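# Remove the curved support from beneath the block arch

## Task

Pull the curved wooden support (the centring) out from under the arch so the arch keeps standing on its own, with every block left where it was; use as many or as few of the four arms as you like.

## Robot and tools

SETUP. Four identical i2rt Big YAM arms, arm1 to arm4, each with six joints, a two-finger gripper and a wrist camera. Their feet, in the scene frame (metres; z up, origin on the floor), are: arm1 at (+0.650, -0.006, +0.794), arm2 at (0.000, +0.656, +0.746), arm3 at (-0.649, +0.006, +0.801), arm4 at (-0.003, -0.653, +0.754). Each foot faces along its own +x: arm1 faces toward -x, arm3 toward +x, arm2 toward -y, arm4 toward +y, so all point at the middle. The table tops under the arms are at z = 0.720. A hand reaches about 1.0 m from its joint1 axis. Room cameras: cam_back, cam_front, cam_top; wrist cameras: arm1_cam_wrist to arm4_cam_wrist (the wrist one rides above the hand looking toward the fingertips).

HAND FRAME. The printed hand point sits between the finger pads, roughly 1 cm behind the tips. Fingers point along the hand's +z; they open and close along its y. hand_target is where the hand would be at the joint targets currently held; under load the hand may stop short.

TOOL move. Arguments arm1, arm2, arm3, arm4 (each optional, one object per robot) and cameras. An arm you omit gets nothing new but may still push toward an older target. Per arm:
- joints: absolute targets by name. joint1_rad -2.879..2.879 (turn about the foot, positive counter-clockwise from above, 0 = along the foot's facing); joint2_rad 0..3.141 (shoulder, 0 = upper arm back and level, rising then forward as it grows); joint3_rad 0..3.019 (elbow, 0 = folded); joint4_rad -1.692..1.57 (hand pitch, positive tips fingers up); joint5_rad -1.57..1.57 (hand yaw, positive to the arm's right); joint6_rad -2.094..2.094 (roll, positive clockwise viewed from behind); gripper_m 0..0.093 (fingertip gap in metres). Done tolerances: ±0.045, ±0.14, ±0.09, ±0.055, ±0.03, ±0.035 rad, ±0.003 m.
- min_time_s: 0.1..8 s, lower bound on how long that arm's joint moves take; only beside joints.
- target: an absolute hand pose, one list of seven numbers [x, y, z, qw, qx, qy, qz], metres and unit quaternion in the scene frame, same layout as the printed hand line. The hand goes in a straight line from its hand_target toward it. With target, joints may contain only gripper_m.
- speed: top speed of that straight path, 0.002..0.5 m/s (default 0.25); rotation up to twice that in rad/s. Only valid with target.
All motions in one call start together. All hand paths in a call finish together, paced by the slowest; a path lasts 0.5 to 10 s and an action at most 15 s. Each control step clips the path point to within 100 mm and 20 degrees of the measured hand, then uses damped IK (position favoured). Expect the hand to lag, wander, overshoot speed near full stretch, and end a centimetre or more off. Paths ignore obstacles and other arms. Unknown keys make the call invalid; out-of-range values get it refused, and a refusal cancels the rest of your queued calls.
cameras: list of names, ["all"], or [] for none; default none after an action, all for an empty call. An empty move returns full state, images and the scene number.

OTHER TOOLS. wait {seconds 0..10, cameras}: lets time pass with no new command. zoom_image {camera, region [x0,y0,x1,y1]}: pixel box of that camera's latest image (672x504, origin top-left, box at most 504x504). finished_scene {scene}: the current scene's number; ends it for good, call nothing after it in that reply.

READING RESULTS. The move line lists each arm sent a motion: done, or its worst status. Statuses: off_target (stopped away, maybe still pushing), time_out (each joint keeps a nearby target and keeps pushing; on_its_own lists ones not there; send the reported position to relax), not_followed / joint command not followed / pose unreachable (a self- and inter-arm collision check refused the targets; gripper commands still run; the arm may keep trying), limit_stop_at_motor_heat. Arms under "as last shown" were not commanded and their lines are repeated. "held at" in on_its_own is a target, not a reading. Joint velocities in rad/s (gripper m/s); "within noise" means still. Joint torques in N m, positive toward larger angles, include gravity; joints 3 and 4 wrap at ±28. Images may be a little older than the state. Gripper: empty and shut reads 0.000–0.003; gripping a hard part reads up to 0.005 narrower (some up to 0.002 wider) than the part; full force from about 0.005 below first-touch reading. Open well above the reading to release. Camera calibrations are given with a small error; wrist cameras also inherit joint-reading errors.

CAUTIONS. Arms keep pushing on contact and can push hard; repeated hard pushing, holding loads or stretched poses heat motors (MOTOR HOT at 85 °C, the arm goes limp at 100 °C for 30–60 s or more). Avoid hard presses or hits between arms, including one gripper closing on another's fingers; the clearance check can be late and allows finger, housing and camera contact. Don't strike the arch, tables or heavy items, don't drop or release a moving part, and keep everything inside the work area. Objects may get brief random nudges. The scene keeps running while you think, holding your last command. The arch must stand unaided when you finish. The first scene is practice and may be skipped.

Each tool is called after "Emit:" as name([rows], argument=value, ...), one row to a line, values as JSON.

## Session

Emit:
move()

Scene clock: 0.00 s.
Joint torques (N m): no reading
Motor temperatures (°C): arm1=[36 33 36 30 28 30 31] | arm2=[36 31 32 31 32 28 28] | arm3=[30 38 35 31 29 29 34] | arm4=[33 32 32 35 32 27 33]
Heat: arm1: hottest joint1_rad 36 °C; arm2: hottest joint1_rad 36 °C; arm3: hottest joint2_rad 38 °C; arm4: hottest joint4_rad 35 °C.
Joint velocities: within noise
arm1.joint_positions: joint1_rad=-0.792 joint2_rad=+0.597 joint3_rad=+1.317 joint4_rad=-1.235 joint5_rad=+0.036 joint6_rad=+0.139 gripper_m=+0.09396
arm1.joint_status: not commanded
arm1.hand: x=+0.4866 y=+0.1760 z=+1.3259 quat_wxyz=(-0.185, +0.761, -0.404, -0.473) (m; scene frame)
arm1.hand_target: x=+0.4882 y=+0.1742 z=+1.3369 quat_wxyz=(-0.188, +0.755, -0.401, -0.483) (m; scene frame)
arm1.hand_status: not commanded
arm2.joint_positions: joint1_rad=+0.031 joint2_rad=+0.603 joint3_rad=+1.457 joint4_rad=-1.387 joint5_rad=-0.263 joint6_rad=+0.761 gripper_m=+0.09396
arm2.joint_status: not commanded
arm2.hand: x=+0.0421 y=+0.4486 z=+1.3126 quat_wxyz=(-0.497, -0.768, -0.393, +0.094) (m; scene frame)
arm2.hand_target: x=+0.0421 y=+0.4516 z=+1.3209 quat_wxyz=(-0.505, -0.763, -0.391, +0.098) (m; scene frame)
arm2.hand_status: not commanded
arm3.joint_positions: joint1_rad=+0.554 joint2_rad=+0.643 joint3_rad=+1.438 joint4_rad=-1.241 joint5_rad=+0.294 joint6_rad=+0.554 gripper_m=+0.09396
arm3.joint_status: not commanded
arm3.hand: x=-0.4138 y=+0.1037 z=+1.3791 quat_wxyz=(-0.507, -0.061, -0.841, -0.178) (m; scene frame)
arm3.hand_target: x=-0.4167 y=+0.1018 z=+1.3926 quat_wxyz=(-0.517, -0.063, -0.833, -0.186) (m; scene frame)
arm3.hand_status: not commanded
arm4.joint_positions: joint1_rad=-0.454 joint2_rad=+0.631 joint3_rad=+1.450 joint4_rad=-1.565 joint5_rad=-0.075 joint6_rad=-0.150 gripper_m=+0.09396
arm4.joint_status: not commanded
arm4.hand: x=+0.0668 y=-0.4724 z=+1.2759 quat_wxyz=(-0.346, +0.552, -0.728, -0.214) (m; scene frame)
arm4.hand_target: x=+0.0658 y=-0.4742 z=+1.2836 quat_wxyz=(-0.354, +0.550, -0.724, -0.218) (m; scene frame)
arm4.hand_status: not commanded
pictures: arm1_cam_wrist, arm2_cam_wrist, arm3_cam_wrist, arm4_cam_wrist, cam_back, cam_front, cam_top
camera_calibration:
arm1_cam_wrist: T_world_to_cam=[[0.797319, 0.596147, -0.0942867, -0.368986], [0.509163, -0.748247, -0.4253, 0.451023], [-0.324091, 0.291093, -0.900128, 1.42768], [0, 0, 0, 1]] pos_world=[0.527254, 0.141859, 1.44212]
arm2_cam_wrist: T_world_to_cam=[[-0.701394, 0.201794, -0.683612, 0.835716], [0.409312, 0.899214, -0.154522, -0.212758], [0.583532, -0.388191, -0.713301, 1.21205], [0, 0, 0, 1]] pos_world=[-0.0340186, 0.493179, 1.40298]
arm3_cam_wrist: T_world_to_cam=[[0.0879263, -0.924112, -0.371868, 0.64589], [-0.911985, 0.0754847, -0.403218, 0.172778], [0.400689, 0.374592, -0.83614, 1.40781], [0, 0, 0, 1]] pos_world=[-0.463312, 0.0564809, 1.48697]
arm4_cam_wrist: T_world_to_cam=[[0.951578, -0.295641, 0.084239, -0.312856], [-0.273853, -0.939752, -0.204623, -0.161551], [0.139659, 0.171646, -0.975209, 1.44366], [0, 0, 0, 1]] pos_world=[0.0518457, -0.492109, 1.40116]

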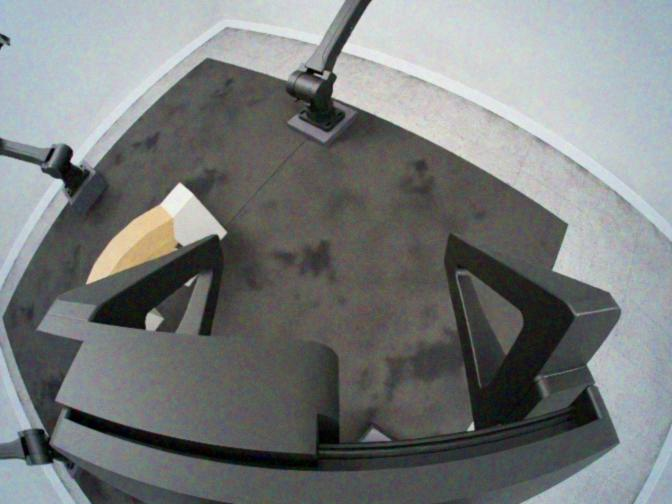

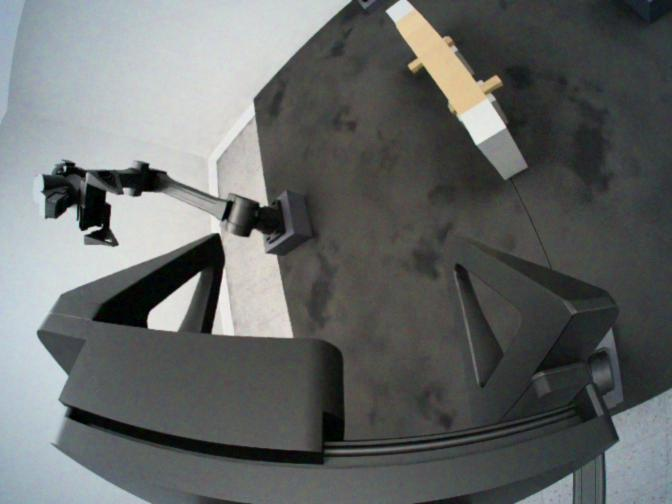

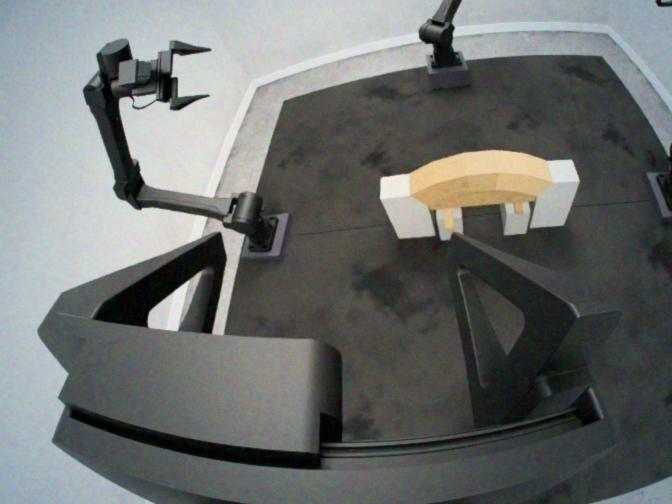

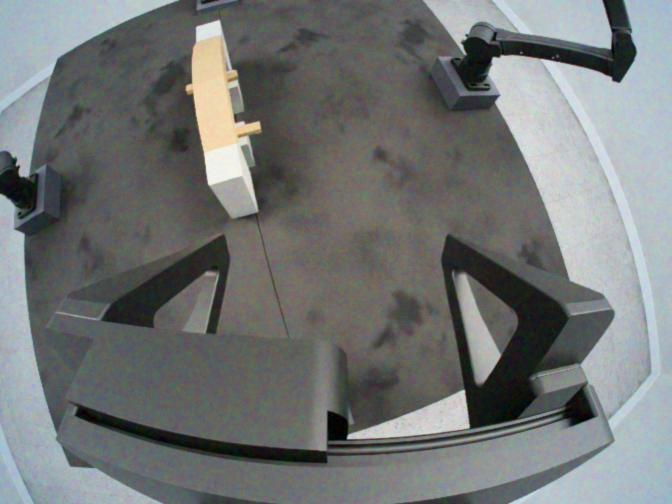

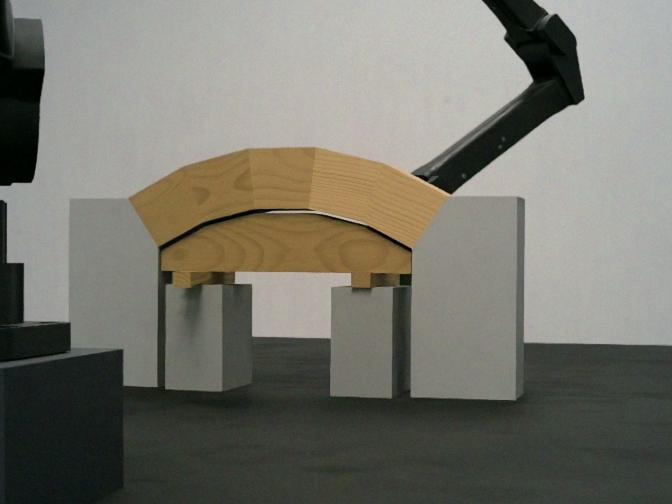

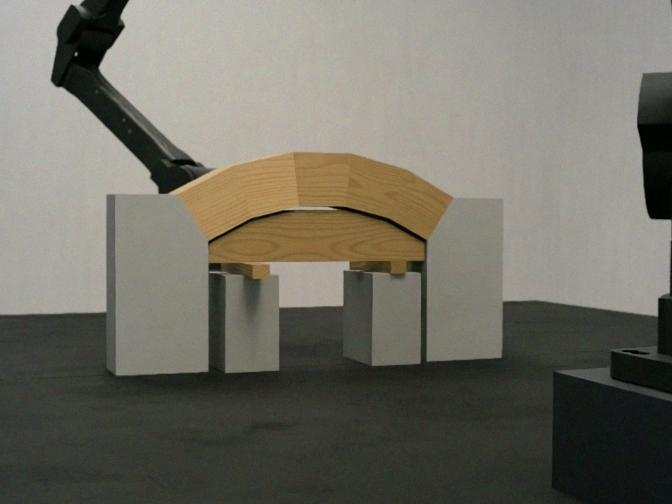

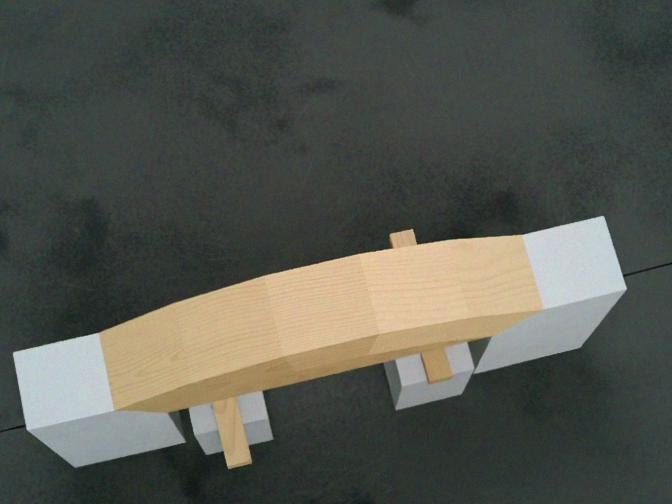

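Emit:
move(arm3={"target": [-0.15, 0.086, 0.92, 0.4226, 0.0054, 0.9063, -0.0025], "speed": 0.5, "joints": {"gripper_m": 0.045}}, arm1={"target": [0.15, -0.092, 0.94, 0.0025, -0.9063, 0.0054, 0.4226], "speed": 0.5, "joints": {"gripper_m": 0.045}}, cameras=["arm3_cam_wrist", "arm1_cam_wrist"])

Scene clock: 4.53 s.
Joint torques (N m): arm1=[0.21 -6.89 10.39 3 -0.02 -0.22] | arm2=[1.49 3.66 9.33 2.29 0 -0.05] | arm3=[-1.08 -7.88 13.12 1.87 0.35 0] | arm4=[-0.73 4.37 8.58 2.06 -0.04 0]
Motor temperatures (°C): arm1=[36 33 36 30 28 30 31] | arm2=[36 31 32 31 32 28 28] | arm3=[30 38 36 31 29 29 34] | arm4=[33 32 32 35 32 27 33]
Heat: arm1: hottest joint1_rad 36 °C; arm2: hottest joint1_rad 36 °C; arm3: hottest joint2_rad 38 °C; arm4: hottest joint4_rad 35 °C.
move: arm1 off_target; arm3 off_target
Joint velocities: within noise
arm1.joint_positions: joint1_rad=+0.247 joint2_rad=+1.319 joint3_rad=+0.708 joint4_rad=-0.161 joint5_rad=+0.181 joint6_rad=+0.176 gripper_m=+0.04509
arm1.joint_status: all done
arm1.hand: x=+0.1740 y=-0.0823 z=+0.9196 quat_wxyz=(-0.009, +0.917, -0.012, -0.398) (m; scene frame)
arm1.hand_target: x=+0.1520 y=-0.0918 z=+0.9407 quat_wxyz=(-0.002, +0.906, -0.005, -0.423) (m; scene frame)
arm1.hand_status: off_target (0.033 m and 3.3 deg from the pose sent, 0.578 m and 53.7 deg at the start; pose on its path clipped on 27 of 72 steps)
arm2, arm4: as last shown
arm3.joint_positions: joint1_rad=+0.191 joint2_rad=+1.355 joint3_rad=+0.666 joint4_rad=-0.068 joint5_rad=+0.170 joint6_rad=+0.163 gripper_m=+0.04509
arm3.joint_status: all done
arm3.hand: x=-0.1739 y=+0.0864 z=+0.9003 quat_wxyz=(-0.398, -0.002, -0.917, +0.003) (m; scene frame)
arm3.hand_target: x=-0.1518 y=+0.0857 z=+0.9206 quat_wxyz=(-0.423, -0.005, -0.906, +0.003) (m; scene frame)
arm3.hand_status: off_target (0.031 m and 3.1 deg from the pose sent, 0.530 m and 25.0 deg at the start; pose on its path clipped on 3 of 72 steps)
pictures: arm1_cam_wrist, arm3_cam_wrist
camera_calibration:
arm1_cam_wrist: T_world_to_cam=[[0.0400767, 0.999067, 0.0160884, 0.0593484], [0.979584, -0.0361104, -0.197766, 0.0115791], [-0.197001, 0.0236857, -0.980117, 1.06526], [0, 0, 0, 1]] pos_world=[0.196135, -0.0841063, 1.04541]
arm3_cam_wrist: T_world_to_cam=[[0.000712424, -0.999957, -0.00924822, 0.0956442], [-0.98659, 0.000806626, -0.163216, -0.0228103], [0.163217, 0.00924048, -0.986547, 1.04354], [0, 0, 0, 1]] pos_world=[-0.192895, 0.0860157, 1.02666]

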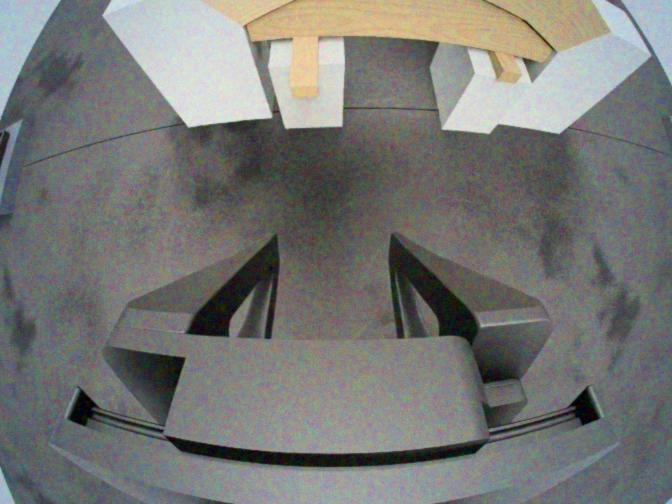

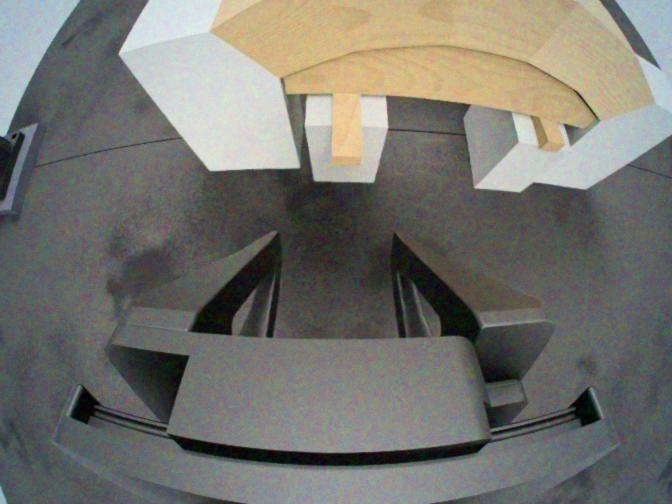

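Emit:
zoom_image(camera="arm3_cam_wrist", region=[280, 60, 400, 200])

Emit:
zoom_image(camera="arm1_cam_wrist", region=[240, 10, 380, 150])

Scaled by 3.600 from the camera's 672x504 image, which has a finer 960x720 frame.

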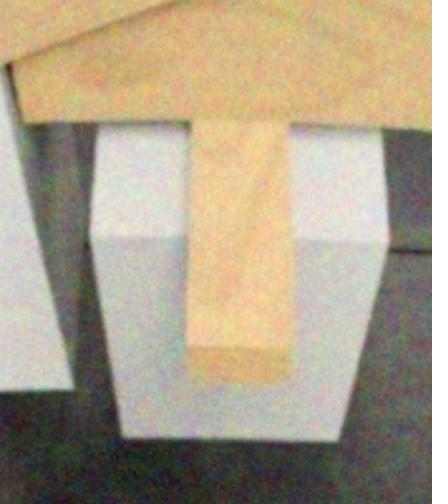

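Scaled by 3.600 from the camera's 672x504 image, which has a finer 960x720 frame.

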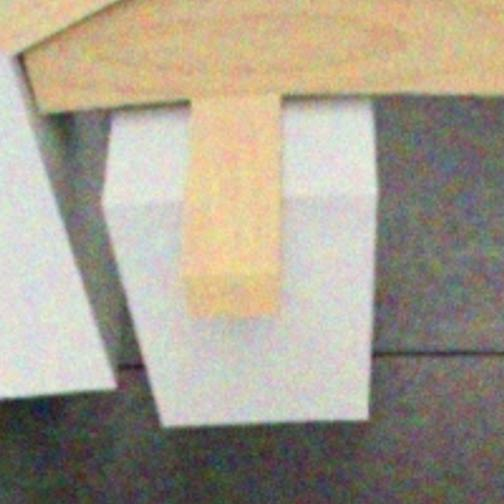

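Emit:
move(arm3={"target": [-0.094, 0.079, 0.871, 0.4226, 0.0054, 0.9063, -0.0025], "speed": 0.25}, arm1={"target": [0.048, -0.1055, 0.904, 0.0025, -0.9063, 0.0054, 0.4226], "speed": 0.25}, cameras=["arm3_cam_wrist", "arm1_cam_wrist"])

Scene clock: 7.70 s.
Joint torques (N m): arm1=[-1.61 -11.05 10.07 2.99 -0.03 -0.23] | arm2=[1.26 3.66 9.33 2.3 -0.02 -0.06] | arm3=[-0.91 -10.52 12.46 1.89 0.09 -0.03] | arm4=[-0.91 4.19 8.7 2.11 -0.01 0.05]
Motor temperatures (°C): arm1=[36 34 37 30 28 30 31] | arm2=[36 31 33 31 32 28 28] | arm3=[30 38 37 31 29 29 34] | arm4=[33 32 32 35 32 27 33]
Heat: arm1: hottest joint3_rad 37 °C; arm2: hottest joint1_rad 36 °C; arm3: hottest joint2_rad 38 °C; arm4: hottest joint4_rad 35 °C.
move: arm1 off_target; arm3 off_target
Joint velocities: within noise
arm1.joint_positions: joint1_rad=+0.247 joint2_rad=+1.624 joint3_rad=+0.944 joint4_rad=-0.080 joint5_rad=+0.166 joint6_rad=+0.162 gripper_m=+0.04509
arm1.joint_status: not commanded
arm1.hand: x=+0.0740 y=-0.1073 z=+0.8910 quat_wxyz=(-0.004, +0.916, -0.004, -0.402) (m; scene frame)
arm1.hand_target: x=+0.0499 y=-0.1051 z=+0.9045 quat_wxyz=(-0.003, +0.906, -0.005, -0.423) (m; scene frame)
arm1.hand_status: off_target (0.029 m and 2.6 deg from the pose sent, 0.129 m and 3.3 deg at the start)
arm2, arm4: as last shown
arm3.joint_positions: joint1_rad=+0.145 joint2_rad=+1.585 joint3_rad=+0.756 joint4_rad=+0.078 joint5_rad=+0.142 joint6_rad=+0.134 gripper_m=+0.04509
arm3.joint_status: not commanded
arm3.hand: x=-0.1200 y=+0.0789 z=+0.8551 quat_wxyz=(-0.400, -0.004, -0.917, +0.004) (m; scene frame)
arm3.hand_target: x=-0.0957 y=+0.0786 z=+0.8718 quat_wxyz=(-0.423, -0.005, -0.906, +0.003) (m; scene frame)
arm3.hand_status: off_target (0.031 m and 2.9 deg from the pose sent, 0.085 m and 3.1 deg at the start)
pictures: arm1_cam_wrist, arm3_cam_wrist
camera_calibration:
arm1_cam_wrist: T_world_to_cam=[[0.0194113, 0.999721, 0.0134243, 0.0927053], [0.978423, -0.0162319, -0.205972, 0.112565], [-0.205697, 0.0171328, -0.978466, 1.01655], [0, 0, 0, 1]] pos_world=[0.0971661, -0.108269, 1.0166]
arm3_cam_wrist: T_world_to_cam=[[-0.00447404, -0.999957, -0.00812359, 0.0861572], [-0.986135, 0.00575951, -0.165845, 0.024941], [0.165885, 0.00726896, -0.986118, 0.990375], [0, 0, 0, 1]] pos_world=[-0.139308, 0.0788109, 0.981463]

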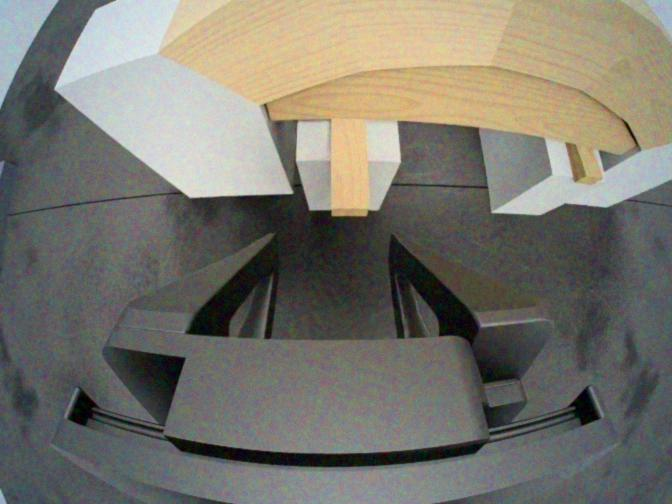

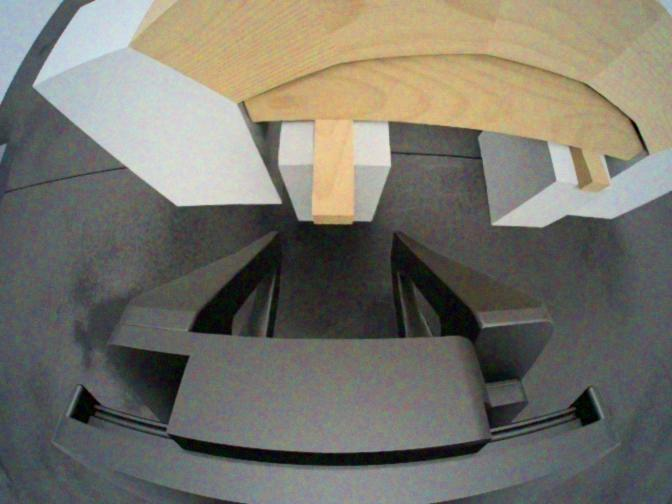

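Emit:
move(arm3={"target": [-0.0645, 0.0795, 0.8455, 0.4226, 0.0054, 0.9063, -0.0025], "speed": 0.15}, arm1={"target": [0.006, -0.095, 0.863, 0.0025, -0.9063, 0.0054, 0.4226], "speed": 0.15}, cameras=["arm3_cam_wrist", "arm1_cam_wrist"])

Scene clock: 9.60 s.
Joint torques (N m): arm1=[-1.67 -13.39 9.51 3.02 -0.03 -0.23] | arm2=[1.2 3.66 9.39 2.29 -0.02 -0.07] | arm3=[-1.08 -11.63 11.89 1.88 0.06 -0.03] | arm4=[-0.97 4.42 8.65 1.98 -0.01 0.05]
Motor temperatures (°C): arm1=[36 34 37 30 28 30 31] | arm2=[36 31 33 31 32 28 28] | arm3=[30 38 38 31 29 29 34] | arm4=[33 32 32 35 32 27 33]
Heat: arm1: hottest joint3_rad 37 °C; arm2: hottest joint1_rad 36 °C; arm3: hottest joint2_rad 38 °C; arm4: hottest joint4_rad 35 °C.
move: arm1 off_target; arm3 off_target
Joint velocities: within noise
arm1.joint_positions: joint1_rad=+0.209 joint2_rad=+1.784 joint3_rad=+1.030 joint4_rad=-0.004 joint5_rad=+0.138 joint6_rad=+0.139 gripper_m=+0.04509
arm1.joint_status: not commanded
arm1.hand: x=+0.0308 y=-0.0968 z=+0.8514 quat_wxyz=(-0.003, +0.916, -0.005, -0.401) (m; scene frame)
arm1.hand_target: x=+0.0077 y=-0.0947 z=+0.8637 quat_wxyz=(-0.003, +0.906, -0.005, -0.423) (m; scene frame)
arm1.hand_status: off_target (0.027 m and 2.7 deg from the pose sent, 0.074 m and 2.6 deg at the start)
arm2, arm4: as last shown
arm3.joint_positions: joint1_rad=+0.136 joint2_rad=+1.704 joint3_rad=+0.824 joint4_rad=+0.130 joint5_rad=+0.135 joint6_rad=+0.128 gripper_m=+0.04509
arm3.joint_status: not commanded
arm3.hand: x=-0.0900 y=+0.0801 z=+0.8310 quat_wxyz=(-0.400, -0.004, -0.917, +0.004) (m; scene frame)
arm3.hand_target: x=-0.0661 y=+0.0790 z=+0.8463 quat_wxyz=(-0.423, -0.005, -0.906, +0.003) (m; scene frame)
arm3.hand_status: off_target (0.029 m and 2.9 deg from the pose sent, 0.056 m and 2.9 deg at the start)
pictures: arm1_cam_wrist, arm3_cam_wrist
camera_calibration:
arm1_cam_wrist: T_world_to_cam=[[0.0219769, 0.999691, 0.011583, 0.085037], [0.978559, -0.0191362, -0.205075, 0.145804], [-0.20479, 0.0158416, -0.978678, 0.968845], [0, 0, 0, 1]] pos_world=[0.0538627, -0.0975686, 0.977102]
arm3_cam_wrist: T_world_to_cam=[[-0.0046467, -0.999955, -0.00826304, 0.087409], [-0.986033, 0.00595741, -0.166445, 0.0509903], [0.166487, 0.0073742, -0.986016, 0.961601], [0, 0, 0, 1]] pos_world=[-0.10941, 0.0800102, 0.957364]

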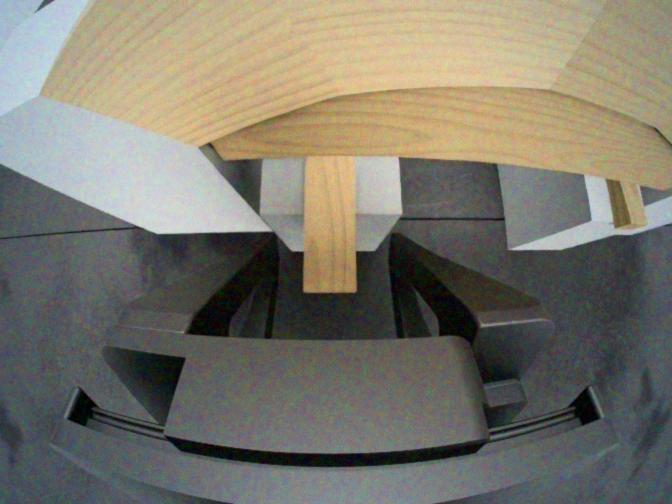

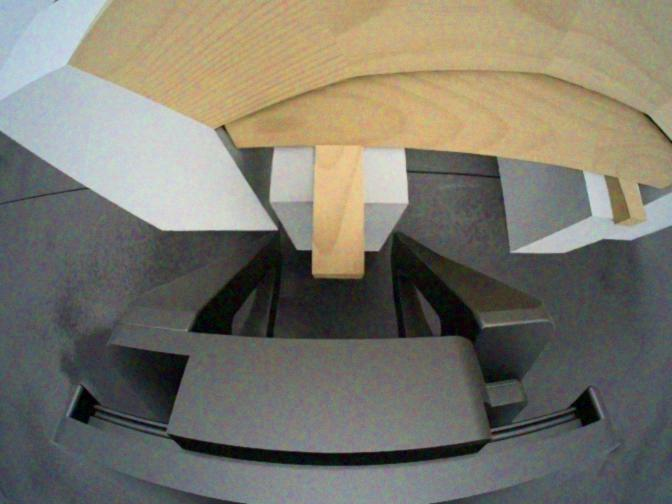

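Emit:
move(arm3={"joints": {"gripper_m": 0.025}}, arm1={"joints": {"gripper_m": 0.025}})

Emit:
move(arm3={"joints": {"gripper_m": 0.012}}, arm1={"joints": {"gripper_m": 0.012}}, cameras=["arm3_cam_wrist", "arm1_cam_wrist"])

Scene clock: 10.43 s.
Joint torques (N m): arm1=[-1.32 -13.27 9.51 3.02 -0.04 -0.23] | arm2=[1.14 3.9 9.37 2.28 -0.01 -0.06] | arm3=[-1.08 -11.69 11.92 1.85 0.06 -0.03] | arm4=[-1.49 4.25 8.64 2.14 -0.02 0.01]
Motor temperatures (°C): arm1=[36 34 38 30 28 30 31] | arm2=[36 31 33 31 32 28 28] | arm3=[30 38 38 31 29 29 34] | arm4=[33 32 32 35 32 27 33]
Heat: arm1: hottest joint3_rad 38 °C; arm2: hottest joint1_rad 36 °C; arm3: hottest joint2_rad 38 °C; arm4: hottest joint4_rad 35 °C.
move: arm1 done; arm3 done
Joint velocities: within noise
arm1.joint_positions: joint1_rad=+0.209 joint2_rad=+1.784 joint3_rad=+1.030 joint4_rad=-0.004 joint5_rad=+0.138 joint6_rad=+0.138 gripper_m=+0.02517
arm1.joint_status: all done
arm1.hand: x=+0.0308 y=-0.0968 z=+0.8514 quat_wxyz=(-0.003, +0.916, -0.005, -0.401) (m; scene frame)
arm1.hand_target: x=+0.0077 y=-0.0947 z=+0.8637 quat_wxyz=(-0.003, +0.906, -0.005, -0.423) (m; scene frame)
arm1.hand_status: not commanded
arm2, arm4: as last shown
arm3.joint_positions: joint1_rad=+0.136 joint2_rad=+1.704 joint3_rad=+0.824 joint4_rad=+0.130 joint5_rad=+0.135 joint6_rad=+0.128 gripper_m=+0.02517
arm3.joint_status: all done
arm3.hand: x=-0.0900 y=+0.0801 z=+0.8310 quat_wxyz=(-0.400, -0.004, -0.917, +0.004) (m; scene frame)
arm3.hand_target: x=-0.0661 y=+0.0790 z=+0.8463 quat_wxyz=(-0.423, -0.006, -0.906, +0.003) (m; scene frame)
arm3.hand_status: not commanded
pictures: none

Scene clock: 10.90 s.
Joint torques (N m): arm1=[-1.32 -13.51 9.58 3 0.04 -0.2] | arm2=[1.14 3.66 9.31 2.22 0 -0.07] | arm3=[-0.97 -11.63 11.88 1.92 0.06 -0.02] | arm4=[-1.03 3.84 8.68 1.94 -0.04 0.06]
Motor temperatures (°C): arm1=[36 34 38 30 28 30 31] | arm2=[36 31 33 31 32 28 28] | arm3=[30 38 38 31 29 29 34] | arm4=[33 32 32 35 32 27 33]
Heat: arm1: hottest joint3_rad 38 °C; arm2: hottest joint1_rad 36 °C; arm3: hottest joint2_rad 38 °C; arm4: hottest joint4_rad 35 °C.
move: arm1 off_target; arm3 off_target
Joint velocities: within noise
arm1.joint_positions: joint1_rad=+0.209 joint2_rad=+1.784 joint3_rad=+1.030 joint4_rad=-0.004 joint5_rad=+0.137 joint6_rad=+0.136 gripper_m=+0.01758
arm1.joint_status: gripper_m off_target (ended at +0.01761, target +0.01200)
arm1.hand: x=+0.0308 y=-0.0970 z=+0.8513 quat_wxyz=(-0.003, +0.916, -0.003, -0.401) (m; scene frame)
arm1.hand_target: x=+0.0077 y=-0.0947 z=+0.8637 quat_wxyz=(-0.003, +0.906, -0.005, -0.423) (m; scene frame)
arm1.hand_status: not commanded
arm2, arm4: as last shown
arm3.joint_positions: joint1_rad=+0.136 joint2_rad=+1.704 joint3_rad=+0.824 joint4_rad=+0.130 joint5_rad=+0.135 joint6_rad=+0.127 gripper_m=+0.01757
arm3.joint_status: gripper_m off_target (ended at +0.01760, target +0.01200)
arm3.hand: x=-0.0900 y=+0.0801 z=+0.8310 quat_wxyz=(-0.400, -0.004, -0.917, +0.004) (m; scene frame)
arm3.hand_target: x=-0.0661 y=+0.0792 z=+0.8463 quat_wxyz=(-0.423, -0.005, -0.906, +0.003) (m; scene frame)
arm3.hand_status: not commanded
pictures: arm1_cam_wrist, arm3_cam_wrist
camera_calibration:
arm1_cam_wrist: T_world_to_cam=[[0.0189989, 0.999741, 0.0125073, 0.0845976], [0.978659, -0.0160353, -0.204862, 0.145867], [-0.204609, 0.0161326, -0.978711, 0.968803], [0, 0, 0, 1]] pos_world=[0.0538638, -0.097866, 0.977002]
arm3_cam_wrist: T_world_to_cam=[[-0.00403808, -0.999958, -0.00824578, 0.0874602], [-0.986037, 0.00535437, -0.166443, 0.0510367], [0.16648, 0.00745853, -0.986017, 0.961594], [0, 0, 0, 1]] pos_world=[-0.109409, 0.0800112, 0.957364]

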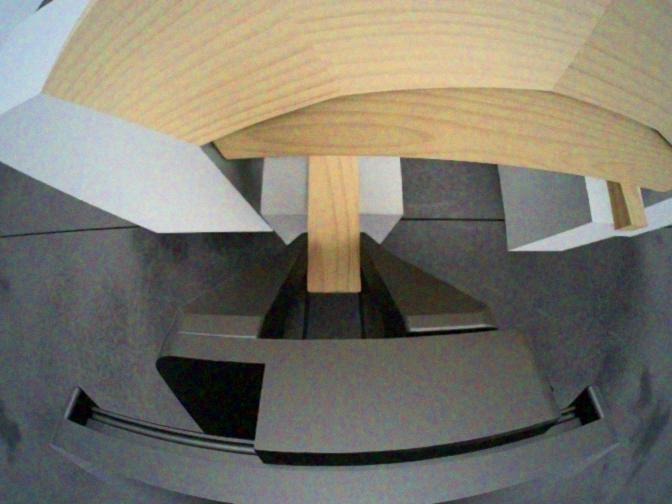

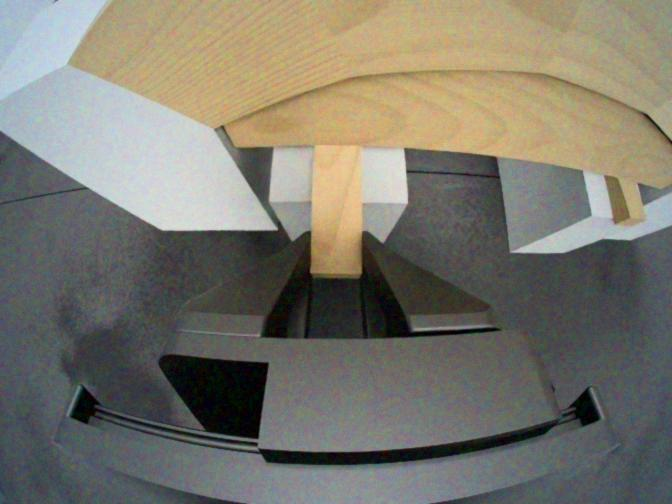

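Emit:
move(arm3={"target": [-0.143, 0.0797, 0.8455, 0.4226, 0.0054, 0.9063, -0.0025], "speed": 0.07}, arm1={"target": [0.084, -0.0957, 0.863, 0.0025, -0.9063, 0.0054, 0.4226], "speed": 0.07}, cameras=["arm3_cam_wrist", "arm1_cam_wrist"])

Scene clock: 12.93 s.
Joint torques (N m): arm1=[0.56 -14.74 4.92 3.11 0.21 0.04] | arm2=[1.32 3.84 9.33 2.29 -0.02 -0.04] | arm3=[0.56 -12.75 7.01 1.95 0.38 0.17] | arm4=[-1.2 3.84 8.62 2.18 -0.01 0.01]
Motor temperatures (°C): arm1=[36 34 38 30 28 30 31] | arm2=[36 31 33 31 32 28 28] | arm3=[30 38 39 31 29 29 34] | arm4=[33 32 33 35 32 27 33]
Heat: arm1: hottest joint3_rad 38 °C; arm2: hottest joint1_rad 36 °C; arm3: hottest joint3_rad 39 °C; arm4: hottest joint4_rad 35 °C.
move: arm1 off_target; arm3 off_target
Joint velocities: within noise
arm1.joint_positions: joint1_rad=+0.216 joint2_rad=+1.677 joint3_rad=+0.866 joint4_rad=+0.062 joint5_rad=+0.155 joint6_rad=+0.136 gripper_m=+0.01758
arm1.joint_status: not commanded
arm1.hand: x=+0.0833 y=-0.0885 z=+0.8511 quat_wxyz=(-0.009, +0.914, -0.004, -0.406) (m; scene frame)
arm1.hand_target: x=+0.0839 y=-0.0955 z=+0.8630 quat_wxyz=(-0.002, +0.906, -0.005, -0.422) (m; scene frame)
arm1.hand_status: off_target (0.014 m and 2.2 deg from the pose sent, 0.055 m and 2.7 deg at the start)
arm2, arm4: as last shown
arm3.joint_positions: joint1_rad=+0.150 joint2_rad=+1.591 joint3_rad=+0.658 joint4_rad=+0.191 joint5_rad=+0.153 joint6_rad=+0.131 gripper_m=+0.01757
arm3.joint_status: not commanded
arm3.hand: x=-0.1465 y=+0.0744 z=+0.8317 quat_wxyz=(-0.404, -0.003, -0.915, +0.008) (m; scene frame)
arm3.hand_target: x=-0.1429 y=+0.0797 z=+0.8454 quat_wxyz=(-0.423, -0.005, -0.906, +0.002) (m; scene frame)
arm3.hand_status: off_target (0.015 m and 2.4 deg from the pose sent, 0.055 m and 2.9 deg at the start)
pictures: arm1_cam_wrist, arm3_cam_wrist
camera_calibration:
arm1_cam_wrist: T_world_to_cam=[[0.0245888, 0.999426, 0.0232928, 0.0654538], [0.97634, -0.0190005, -0.215407, 0.103477], [-0.21484, 0.0280383, -0.976247, 0.978968], [0, 0, 0, 1]] pos_world=[0.107684, -0.0908987, 0.976479]
arm3_cam_wrist: T_world_to_cam=[[-0.00514288, -0.999987, -0.0000562517, 0.0746249], [-0.984296, 0.00507211, -0.176452, 0.00410834], [0.17645, -0.000852104, -0.984309, 0.972315], [0, 0, 0, 1]] pos_world=[-0.167137, 0.0754315, 0.957788]

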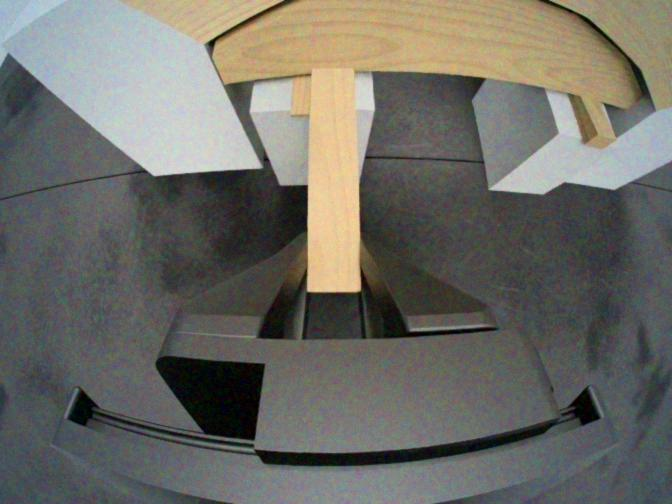

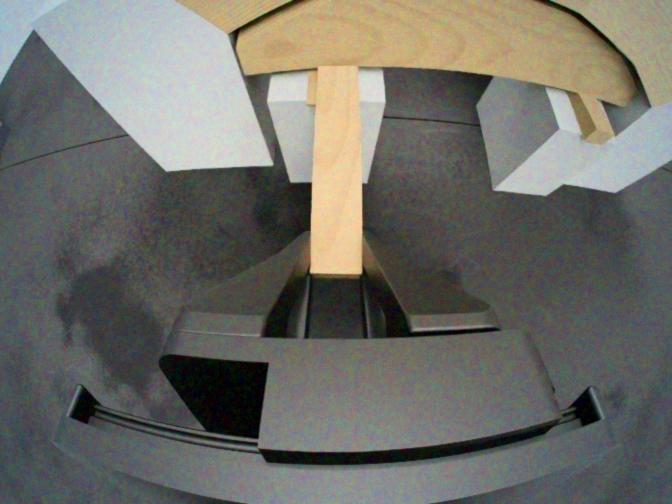

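Emit:
move(arm3={"target": [-0.235, 0.083, 0.849, 0.4226, 0.0054, 0.9063, -0.0025], "speed": 0.12}, arm1={"target": [0.175, -0.099, 0.867, 0.0025, -0.9063, 0.0054, 0.4226], "speed": 0.12}, cameras=["arm3_cam_wrist", "arm1_cam_wrist", "cam_top"])

Scene clock: 14.70 s.
Joint torques (N m): arm1=[0.5 -10.7 4.81 2.86 0.23 0.04] | arm2=[1.2 3.66 9.36 2.28 -0.01 -0.06] | arm3=[0.67 -8.88 7.06 1.29 0.42 0.18] | arm4=[-1.49 3.6 8.68 2.07 0 0.01]
Motor temperatures (°C): arm1=[36 34 38 30 28 30 32] | arm2=[36 31 33 31 32 28 28] | arm3=[30 38 38 31 29 29 34] | arm4=[33 32 33 35 32 27 33]
Heat: arm1: hottest joint3_rad 38 °C; arm2: hottest joint1_rad 36 °C; arm3: hottest joint2_rad 38 °C; arm4: hottest joint4_rad 35 °C.
move: arm1 done; arm3 done
Joint velocities: within noise
arm1.joint_positions: joint1_rad=+0.277 joint2_rad=+1.465 joint3_rad=+0.627 joint4_rad=+0.090 joint5_rad=+0.201 joint6_rad=+0.176 gripper_m=+0.01758
arm1.joint_status: not commanded
arm1.hand: x=+0.1729 y=-0.0932 z=+0.8595 quat_wxyz=(-0.009, +0.912, -0.004, -0.410) (m; scene frame)
arm1.hand_target: x=+0.1749 y=-0.0990 z=+0.8669 quat_wxyz=(-0.002, +0.906, -0.005, -0.422) (m; scene frame)
arm1.hand_status: done (0.010 m and 1.7 deg from the pose sent, 0.094 m and 2.2 deg at the start)
arm2, arm4: as last shown
arm3.joint_positions: joint1_rad=+0.223 joint2_rad=+1.364 joint3_rad=+0.425 joint4_rad=+0.208 joint5_rad=+0.209 joint6_rad=+0.179 gripper_m=+0.01757
arm3.joint_status: not commanded
arm3.hand: x=-0.2356 y=+0.0788 z=+0.8411 quat_wxyz=(-0.413, -0.004, -0.911, +0.008) (m; scene frame)
arm3.hand_target: x=-0.2350 y=+0.0829 z=+0.8488 quat_wxyz=(-0.422, -0.005, -0.906, +0.002) (m; scene frame)
arm3.hand_status: done (0.009 m and 1.4 deg from the pose sent, 0.091 m and 2.4 deg at the start)
pictures: arm1_cam_wrist, arm3_cam_wrist, cam_top
camera_calibration:
arm1_cam_wrist: T_world_to_cam=[[0.0250582, 0.999414, 0.0233191, 0.0676081], [0.97435, -0.0191981, -0.224218, 0.0256524], [-0.223639, 0.0283395, -0.97426, 1.0065], [0, 0, 0, 1]] pos_world=[0.198403, -0.0955996, 0.984765]
arm3_cam_wrist: T_world_to_cam=[[-0.00549272, -0.999983, -0.00177023, 0.0798161], [-0.980819, 0.00573236, -0.194837, -0.0657914], [0.194844, 0.000666084, -0.980834, 0.998732], [0, 0, 0, 1]] pos_world=[-0.258688, 0.0795267, 0.966913]

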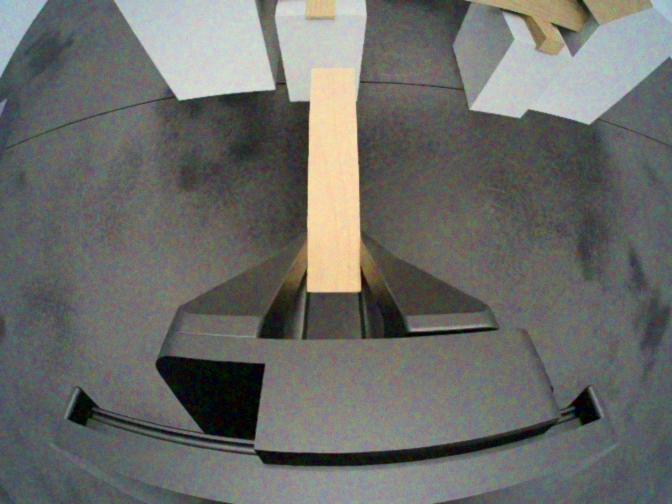

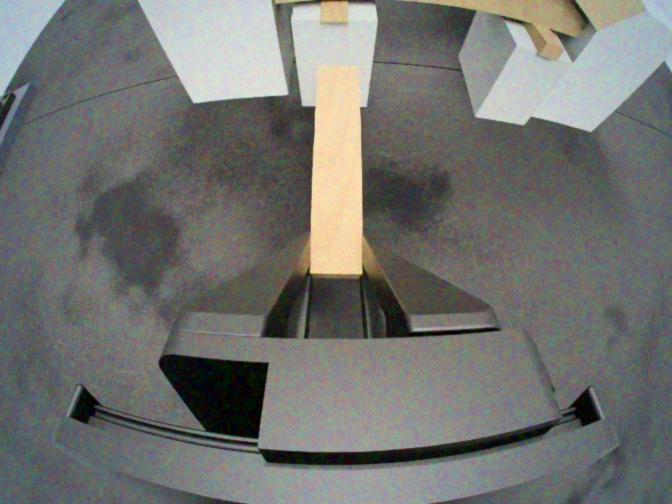

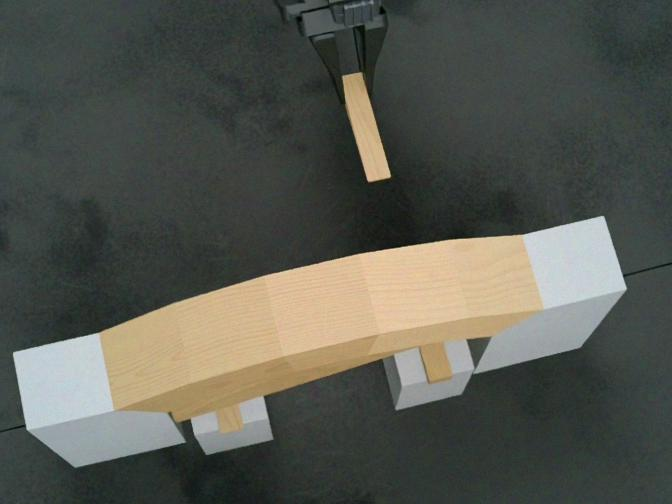

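Emit:
move(arm3={"target": [-0.26, 0.26, 0.775, 0.4226, 0.0054, 0.9063, -0.0025], "speed": 0.3}, arm1={"target": [0.25, -0.26, 0.795, 0.0025, -0.9063, 0.0054, 0.4226], "speed": 0.3})

Emit:
move(arm3={"target": [-0.26, 0.26, 0.747, 0.4226, 0.0054, 0.9063, -0.0025], "speed": 0.08}, arm1={"target": [0.25, -0.26, 0.767, 0.0025, -0.9063, 0.0054, 0.4226], "speed": 0.08}, cameras=["arm3_cam_wrist", "arm1_cam_wrist", "cam_front", "cam_back"])

Scene clock: 16.80 s.
Joint torques (N m): arm1=[0.21 -8.59 6.68 2.14 0.45 0.08] | arm2=[1.2 3.66 9.33 2.28 -0.01 -0.06] | arm3=[0.09 -9.29 8.18 1.05 0.67 0.16] | arm4=[-1.49 4.01 8.61 2.11 -0.04 0.05]
Motor temperatures (°C): arm1=[36 34 38 30 28 30 32] | arm2=[36 31 33 31 32 28 28] | arm3=[30 38 39 31 29 29 34] | arm4=[33 32 33 35 32 27 32]
Heat: arm1: hottest joint3_rad 38 °C; arm2: hottest joint1_rad 36 °C; arm3: hottest joint3_rad 39 °C; arm4: hottest joint4_rad 35 °C.
move: arm1 off_target; arm3 off_target
Joint velocities: within noise
arm1.joint_positions: joint1_rad=+0.779 joint2_rad=+1.653 joint3_rad=+0.595 joint4_rad=+0.166 joint5_rad=+0.554 joint6_rad=+0.555 gripper_m=+0.01758
arm1.joint_status: not commanded
arm1.hand: x=+0.2612 y=-0.2449 z=+0.7903 quat_wxyz=(-0.014, +0.911, +0.001, -0.413) (m; scene frame)
arm1.hand_target: x=+0.2506 y=-0.2597 z=+0.7955 quat_wxyz=(-0.002, +0.906, -0.005, -0.423) (m; scene frame)
arm1.hand_status: off_target (0.019 m and 1.9 deg from the pose sent, 0.195 m and 1.8 deg at the start)
arm2.joint_positions: joint1_rad=+0.031 joint2_rad=+0.603 joint3_rad=+1.457 joint4_rad=-1.387 joint5_rad=-0.263 joint6_rad=+0.761 gripper_m=+0.09396
arm2.joint_status: not commanded
arm2.hand: x=+0.0421 y=+0.4486 z=+1.3126 quat_wxyz=(-0.497, -0.768, -0.393, +0.094) (m; scene frame)
arm2.hand_target: x=+0.0421 y=+0.4516 z=+1.3209 quat_wxyz=(-0.505, -0.763, -0.391, +0.098) (m; scene frame)
arm2.hand_status: not commanded
arm3.joint_positions: joint1_rad=+0.746 joint2_rad=+1.722 joint3_rad=+0.566 joint4_rad=+0.263 joint5_rad=+0.577 joint6_rad=+0.573 gripper_m=+0.01757
arm3.joint_status: not commanded
arm3.hand: x=-0.2720 y=+0.2476 z=+0.7707 quat_wxyz=(-0.414, +0.003, -0.910, +0.011) (m; scene frame)
arm3.hand_target: x=-0.2604 y=+0.2597 z=+0.7755 quat_wxyz=(-0.423, -0.005, -0.906, +0.002) (m; scene frame)
arm3.hand_status: off_target (0.018 m and 1.8 deg from the pose sent, 0.194 m and 1.4 deg at the start)
arm4.joint_positions: joint1_rad=-0.454 joint2_rad=+0.631 joint3_rad=+1.450 joint4_rad=-1.565 joint5_rad=-0.075 joint6_rad=-0.150 gripper_m=+0.09396
arm4.joint_status: not commanded
arm4.hand: x=+0.0668 y=-0.4724 z=+1.2759 quat_wxyz=(-0.346, +0.552, -0.728, -0.214) (m; scene frame)
arm4.hand_target: x=+0.0658 y=-0.4742 z=+1.2836 quat_wxyz=(-0.354, +0.550, -0.724, -0.218) (m; scene frame)
arm4.hand_status: not commanded
pictures: none

Scene clock: 18.07 s.
Joint torques (N m): arm1=[0.15 -8.94 5.64 2.67 0.46 0.03] | arm2=[1.32 3.72 9.32 2.35 -0.02 -0.05] | arm3=[0.09 -9.88 6.8 1.61 0.66 0.18] | arm4=[-1.2 3.78 8.53 1.91 -0.02 0.05]
Motor temperatures (°C): arm1=[36 34 38 30 28 30 32] | arm2=[36 31 33 31 32 28 28] | arm3=[30 38 39 31 29 29 35] | arm4=[33 32 33 35 32 27 32]
Heat: arm1: hottest joint3_rad 38 °C; arm2: hottest joint1_rad 36 °C; arm3: hottest joint3_rad 39 °C; arm4: hottest joint4_rad 35 °C.
move: arm1 off_target; arm3 off_target
Joint velocities: within noise
arm1.joint_positions: joint1_rad=+0.779 joint2_rad=+1.741 joint3_rad=+0.595 joint4_rad=+0.250 joint5_rad=+0.555 joint6_rad=+0.557 gripper_m=+0.01758
arm1.joint_status: not commanded
arm1.hand: x=+0.2599 y=-0.2457 z=+0.7646 quat_wxyz=(-0.015, +0.911, +0.000, -0.412) (m; scene frame)
arm1.hand_target: x=+0.2506 y=-0.2597 z=+0.7674 quat_wxyz=(-0.002, +0.906, -0.005, -0.422) (m; scene frame)
arm1.hand_status: off_target (0.018 m and 2.1 deg from the pose sent, 0.030 m and 1.9 deg at the start)
arm2, arm4: as last shown
arm3.joint_positions: joint1_rad=+0.746 joint2_rad=+1.818 joint3_rad=+0.572 joint4_rad=+0.346 joint5_rad=+0.577 joint6_rad=+0.574 gripper_m=+0.01757
arm3.joint_status: not commanded
arm3.hand: x=-0.2716 y=+0.2480 z=+0.7432 quat_wxyz=(-0.411, +0.003, -0.912, +0.014) (m; scene frame)
arm3.hand_target: x=-0.2605 y=+0.2597 z=+0.7474 quat_wxyz=(-0.422, -0.005, -0.906, +0.002) (m; scene frame)
arm3.hand_status: off_target (0.017 m and 2.2 deg from the pose sent, 0.029 m and 1.8 deg at the start)
pictures: arm1_cam_wrist, arm3_cam_wrist, cam_back, cam_front
camera_calibration:
arm1_cam_wrist: T_world_to_cam=[[0.0219522, 0.999085, 0.0366973, 0.210573], [0.973818, -0.0130607, -0.226956, -0.0796776], [-0.226269, 0.0407187, -0.973213, 0.94066], [0, 0, 0, 1]] pos_world=[0.285811, -0.249724, 0.889652]
arm3_cam_wrist: T_world_to_cam=[[0.0018319, -0.999884, 0.0151381, 0.238037], [-0.981754, -0.00467677, -0.1901, -0.122328], [0.190149, -0.0145136, -0.981648, 0.91263], [0, 0, 0, 1]] pos_world=[-0.294067, 0.250683, 0.869024]

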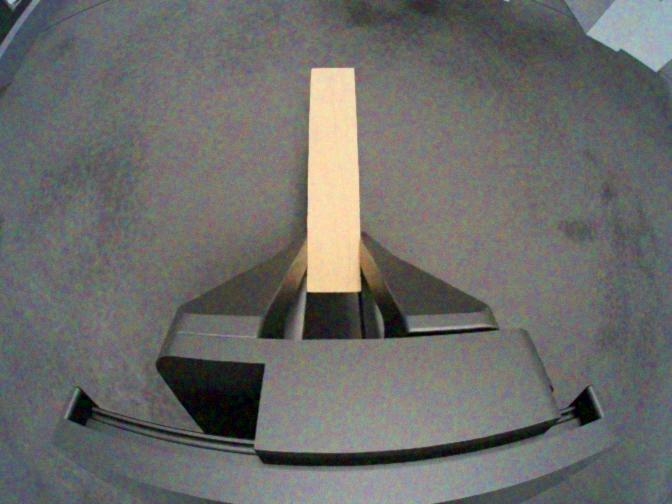

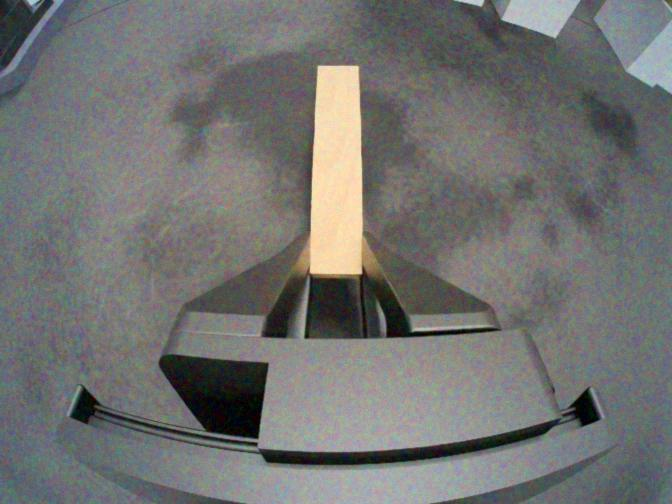

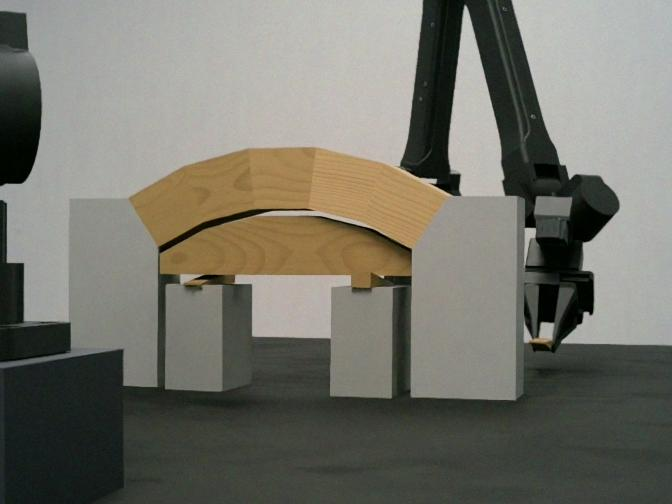

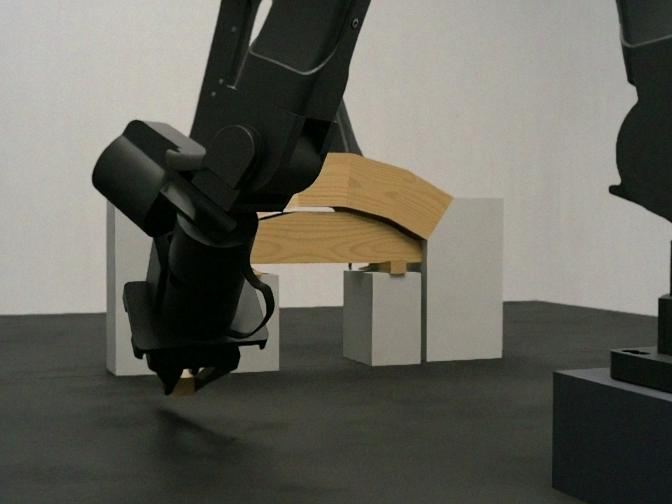

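Emit:
move(arm3={"target": [-0.26, 0.26, 0.7355, 0.4226, 0.0054, 0.9063, -0.0025], "speed": 0.04}, arm1={"target": [0.25, -0.26, 0.7535, 0.0025, -0.9063, 0.0054, 0.4226], "speed": 0.04}, cameras=["arm3_cam_wrist", "arm1_cam_wrist", "cam_front", "cam_back"])

Scene clock: 19.30 s.
Joint torques (N m): arm1=[0.21 -8.94 5.35 2.69 0.45 0.03] | arm2=[1.2 3.72 9.32 2.3 -0.02 -0.04] | arm3=[0.03 -10.05 6.23 1.62 0.66 0.19] | arm4=[-0.79 4.19 8.49 2.17 0 0.03]
Motor temperatures (°C): arm1=[36 34 38 30 28 30 32] | arm2=[36 31 33 31 32 28 28] | arm3=[30 38 39 31 29 29 35] | arm4=[33 32 33 35 32 27 32]
Heat: arm1: hottest joint3_rad 38 °C; arm2: hottest joint1_rad 36 °C; arm3: hottest joint3_rad 39 °C; arm4: hottest joint4_rad 35 °C.
move: arm1 off_target; arm3 off_target
Joint velocities: within noise
arm1.joint_positions: joint1_rad=+0.779 joint2_rad=+1.784 joint3_rad=+0.595 joint4_rad=+0.295 joint5_rad=+0.555 joint6_rad=+0.557 gripper_m=+0.01758
arm1.joint_status: not commanded
arm1.hand: x=+0.2594 y=-0.2461 z=+0.7524 quat_wxyz=(-0.014, +0.911, +0.000, -0.412) (m; scene frame)
arm1.hand_target: x=+0.2505 y=-0.2598 z=+0.7539 quat_wxyz=(-0.002, +0.906, -0.005, -0.422) (m; scene frame)
arm1.hand_status: off_target (0.017 m and 2.0 deg from the pose sent, 0.021 m and 2.1 deg at the start)
arm2, arm4: as last shown
arm3.joint_positions: joint1_rad=+0.746 joint2_rad=+1.858 joint3_rad=+0.576 joint4_rad=+0.384 joint5_rad=+0.577 joint6_rad=+0.574 gripper_m=+0.01757
arm3.joint_status: not commanded
arm3.hand: x=-0.2712 y=+0.2484 z=+0.7325 quat_wxyz=(-0.411, +0.003, -0.912, +0.014) (m; scene frame)
arm3.hand_target: x=-0.2604 y=+0.2597 z=+0.7358 quat_wxyz=(-0.422, -0.005, -0.906, +0.002) (m; scene frame)
arm3.hand_status: off_target (0.016 m and 2.2 deg from the pose sent, 0.018 m and 2.2 deg at the start)
pictures: arm1_cam_wrist, arm3_cam_wrist, cam_back, cam_front
camera_calibration:
arm1_cam_wrist: T_world_to_cam=[[0.0219282, 0.999131, 0.0354528, 0.212335], [0.973491, -0.0132632, -0.22834, -0.0809031], [-0.227671, 0.0395201, -0.972936, 0.928583], [0, 0, 0, 1]] pos_world=[0.285514, -0.249921, 0.877451]
arm3_cam_wrist: T_world_to_cam=[[0.00183466, -0.999891, 0.0146292, 0.239038], [-0.981656, -0.00458991, -0.190605, -0.123547], [0.190652, -0.0140111, -0.981558, 0.901903], [0, 0, 0, 1]] pos_world=[-0.293669, 0.251082, 0.858224]

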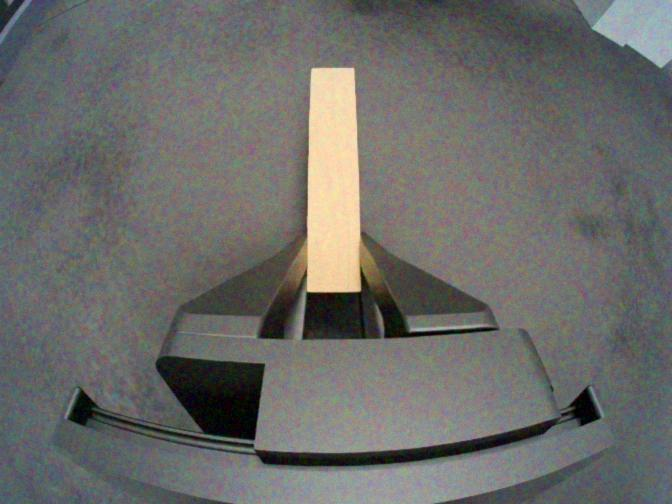

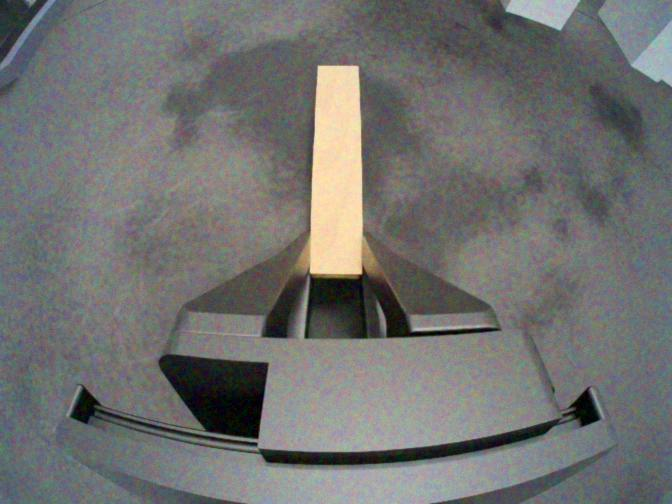

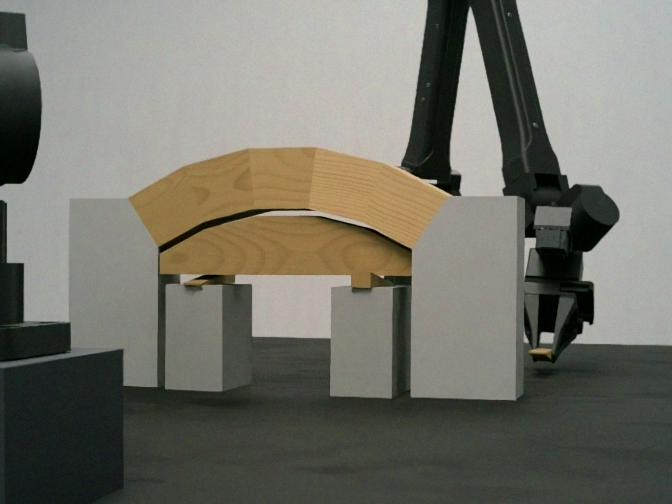

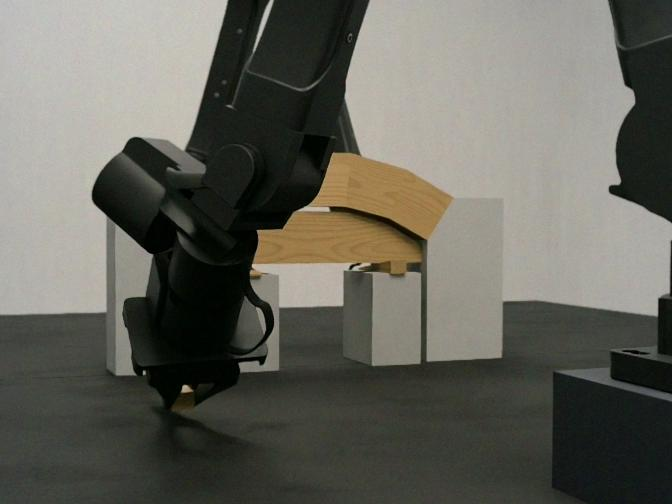

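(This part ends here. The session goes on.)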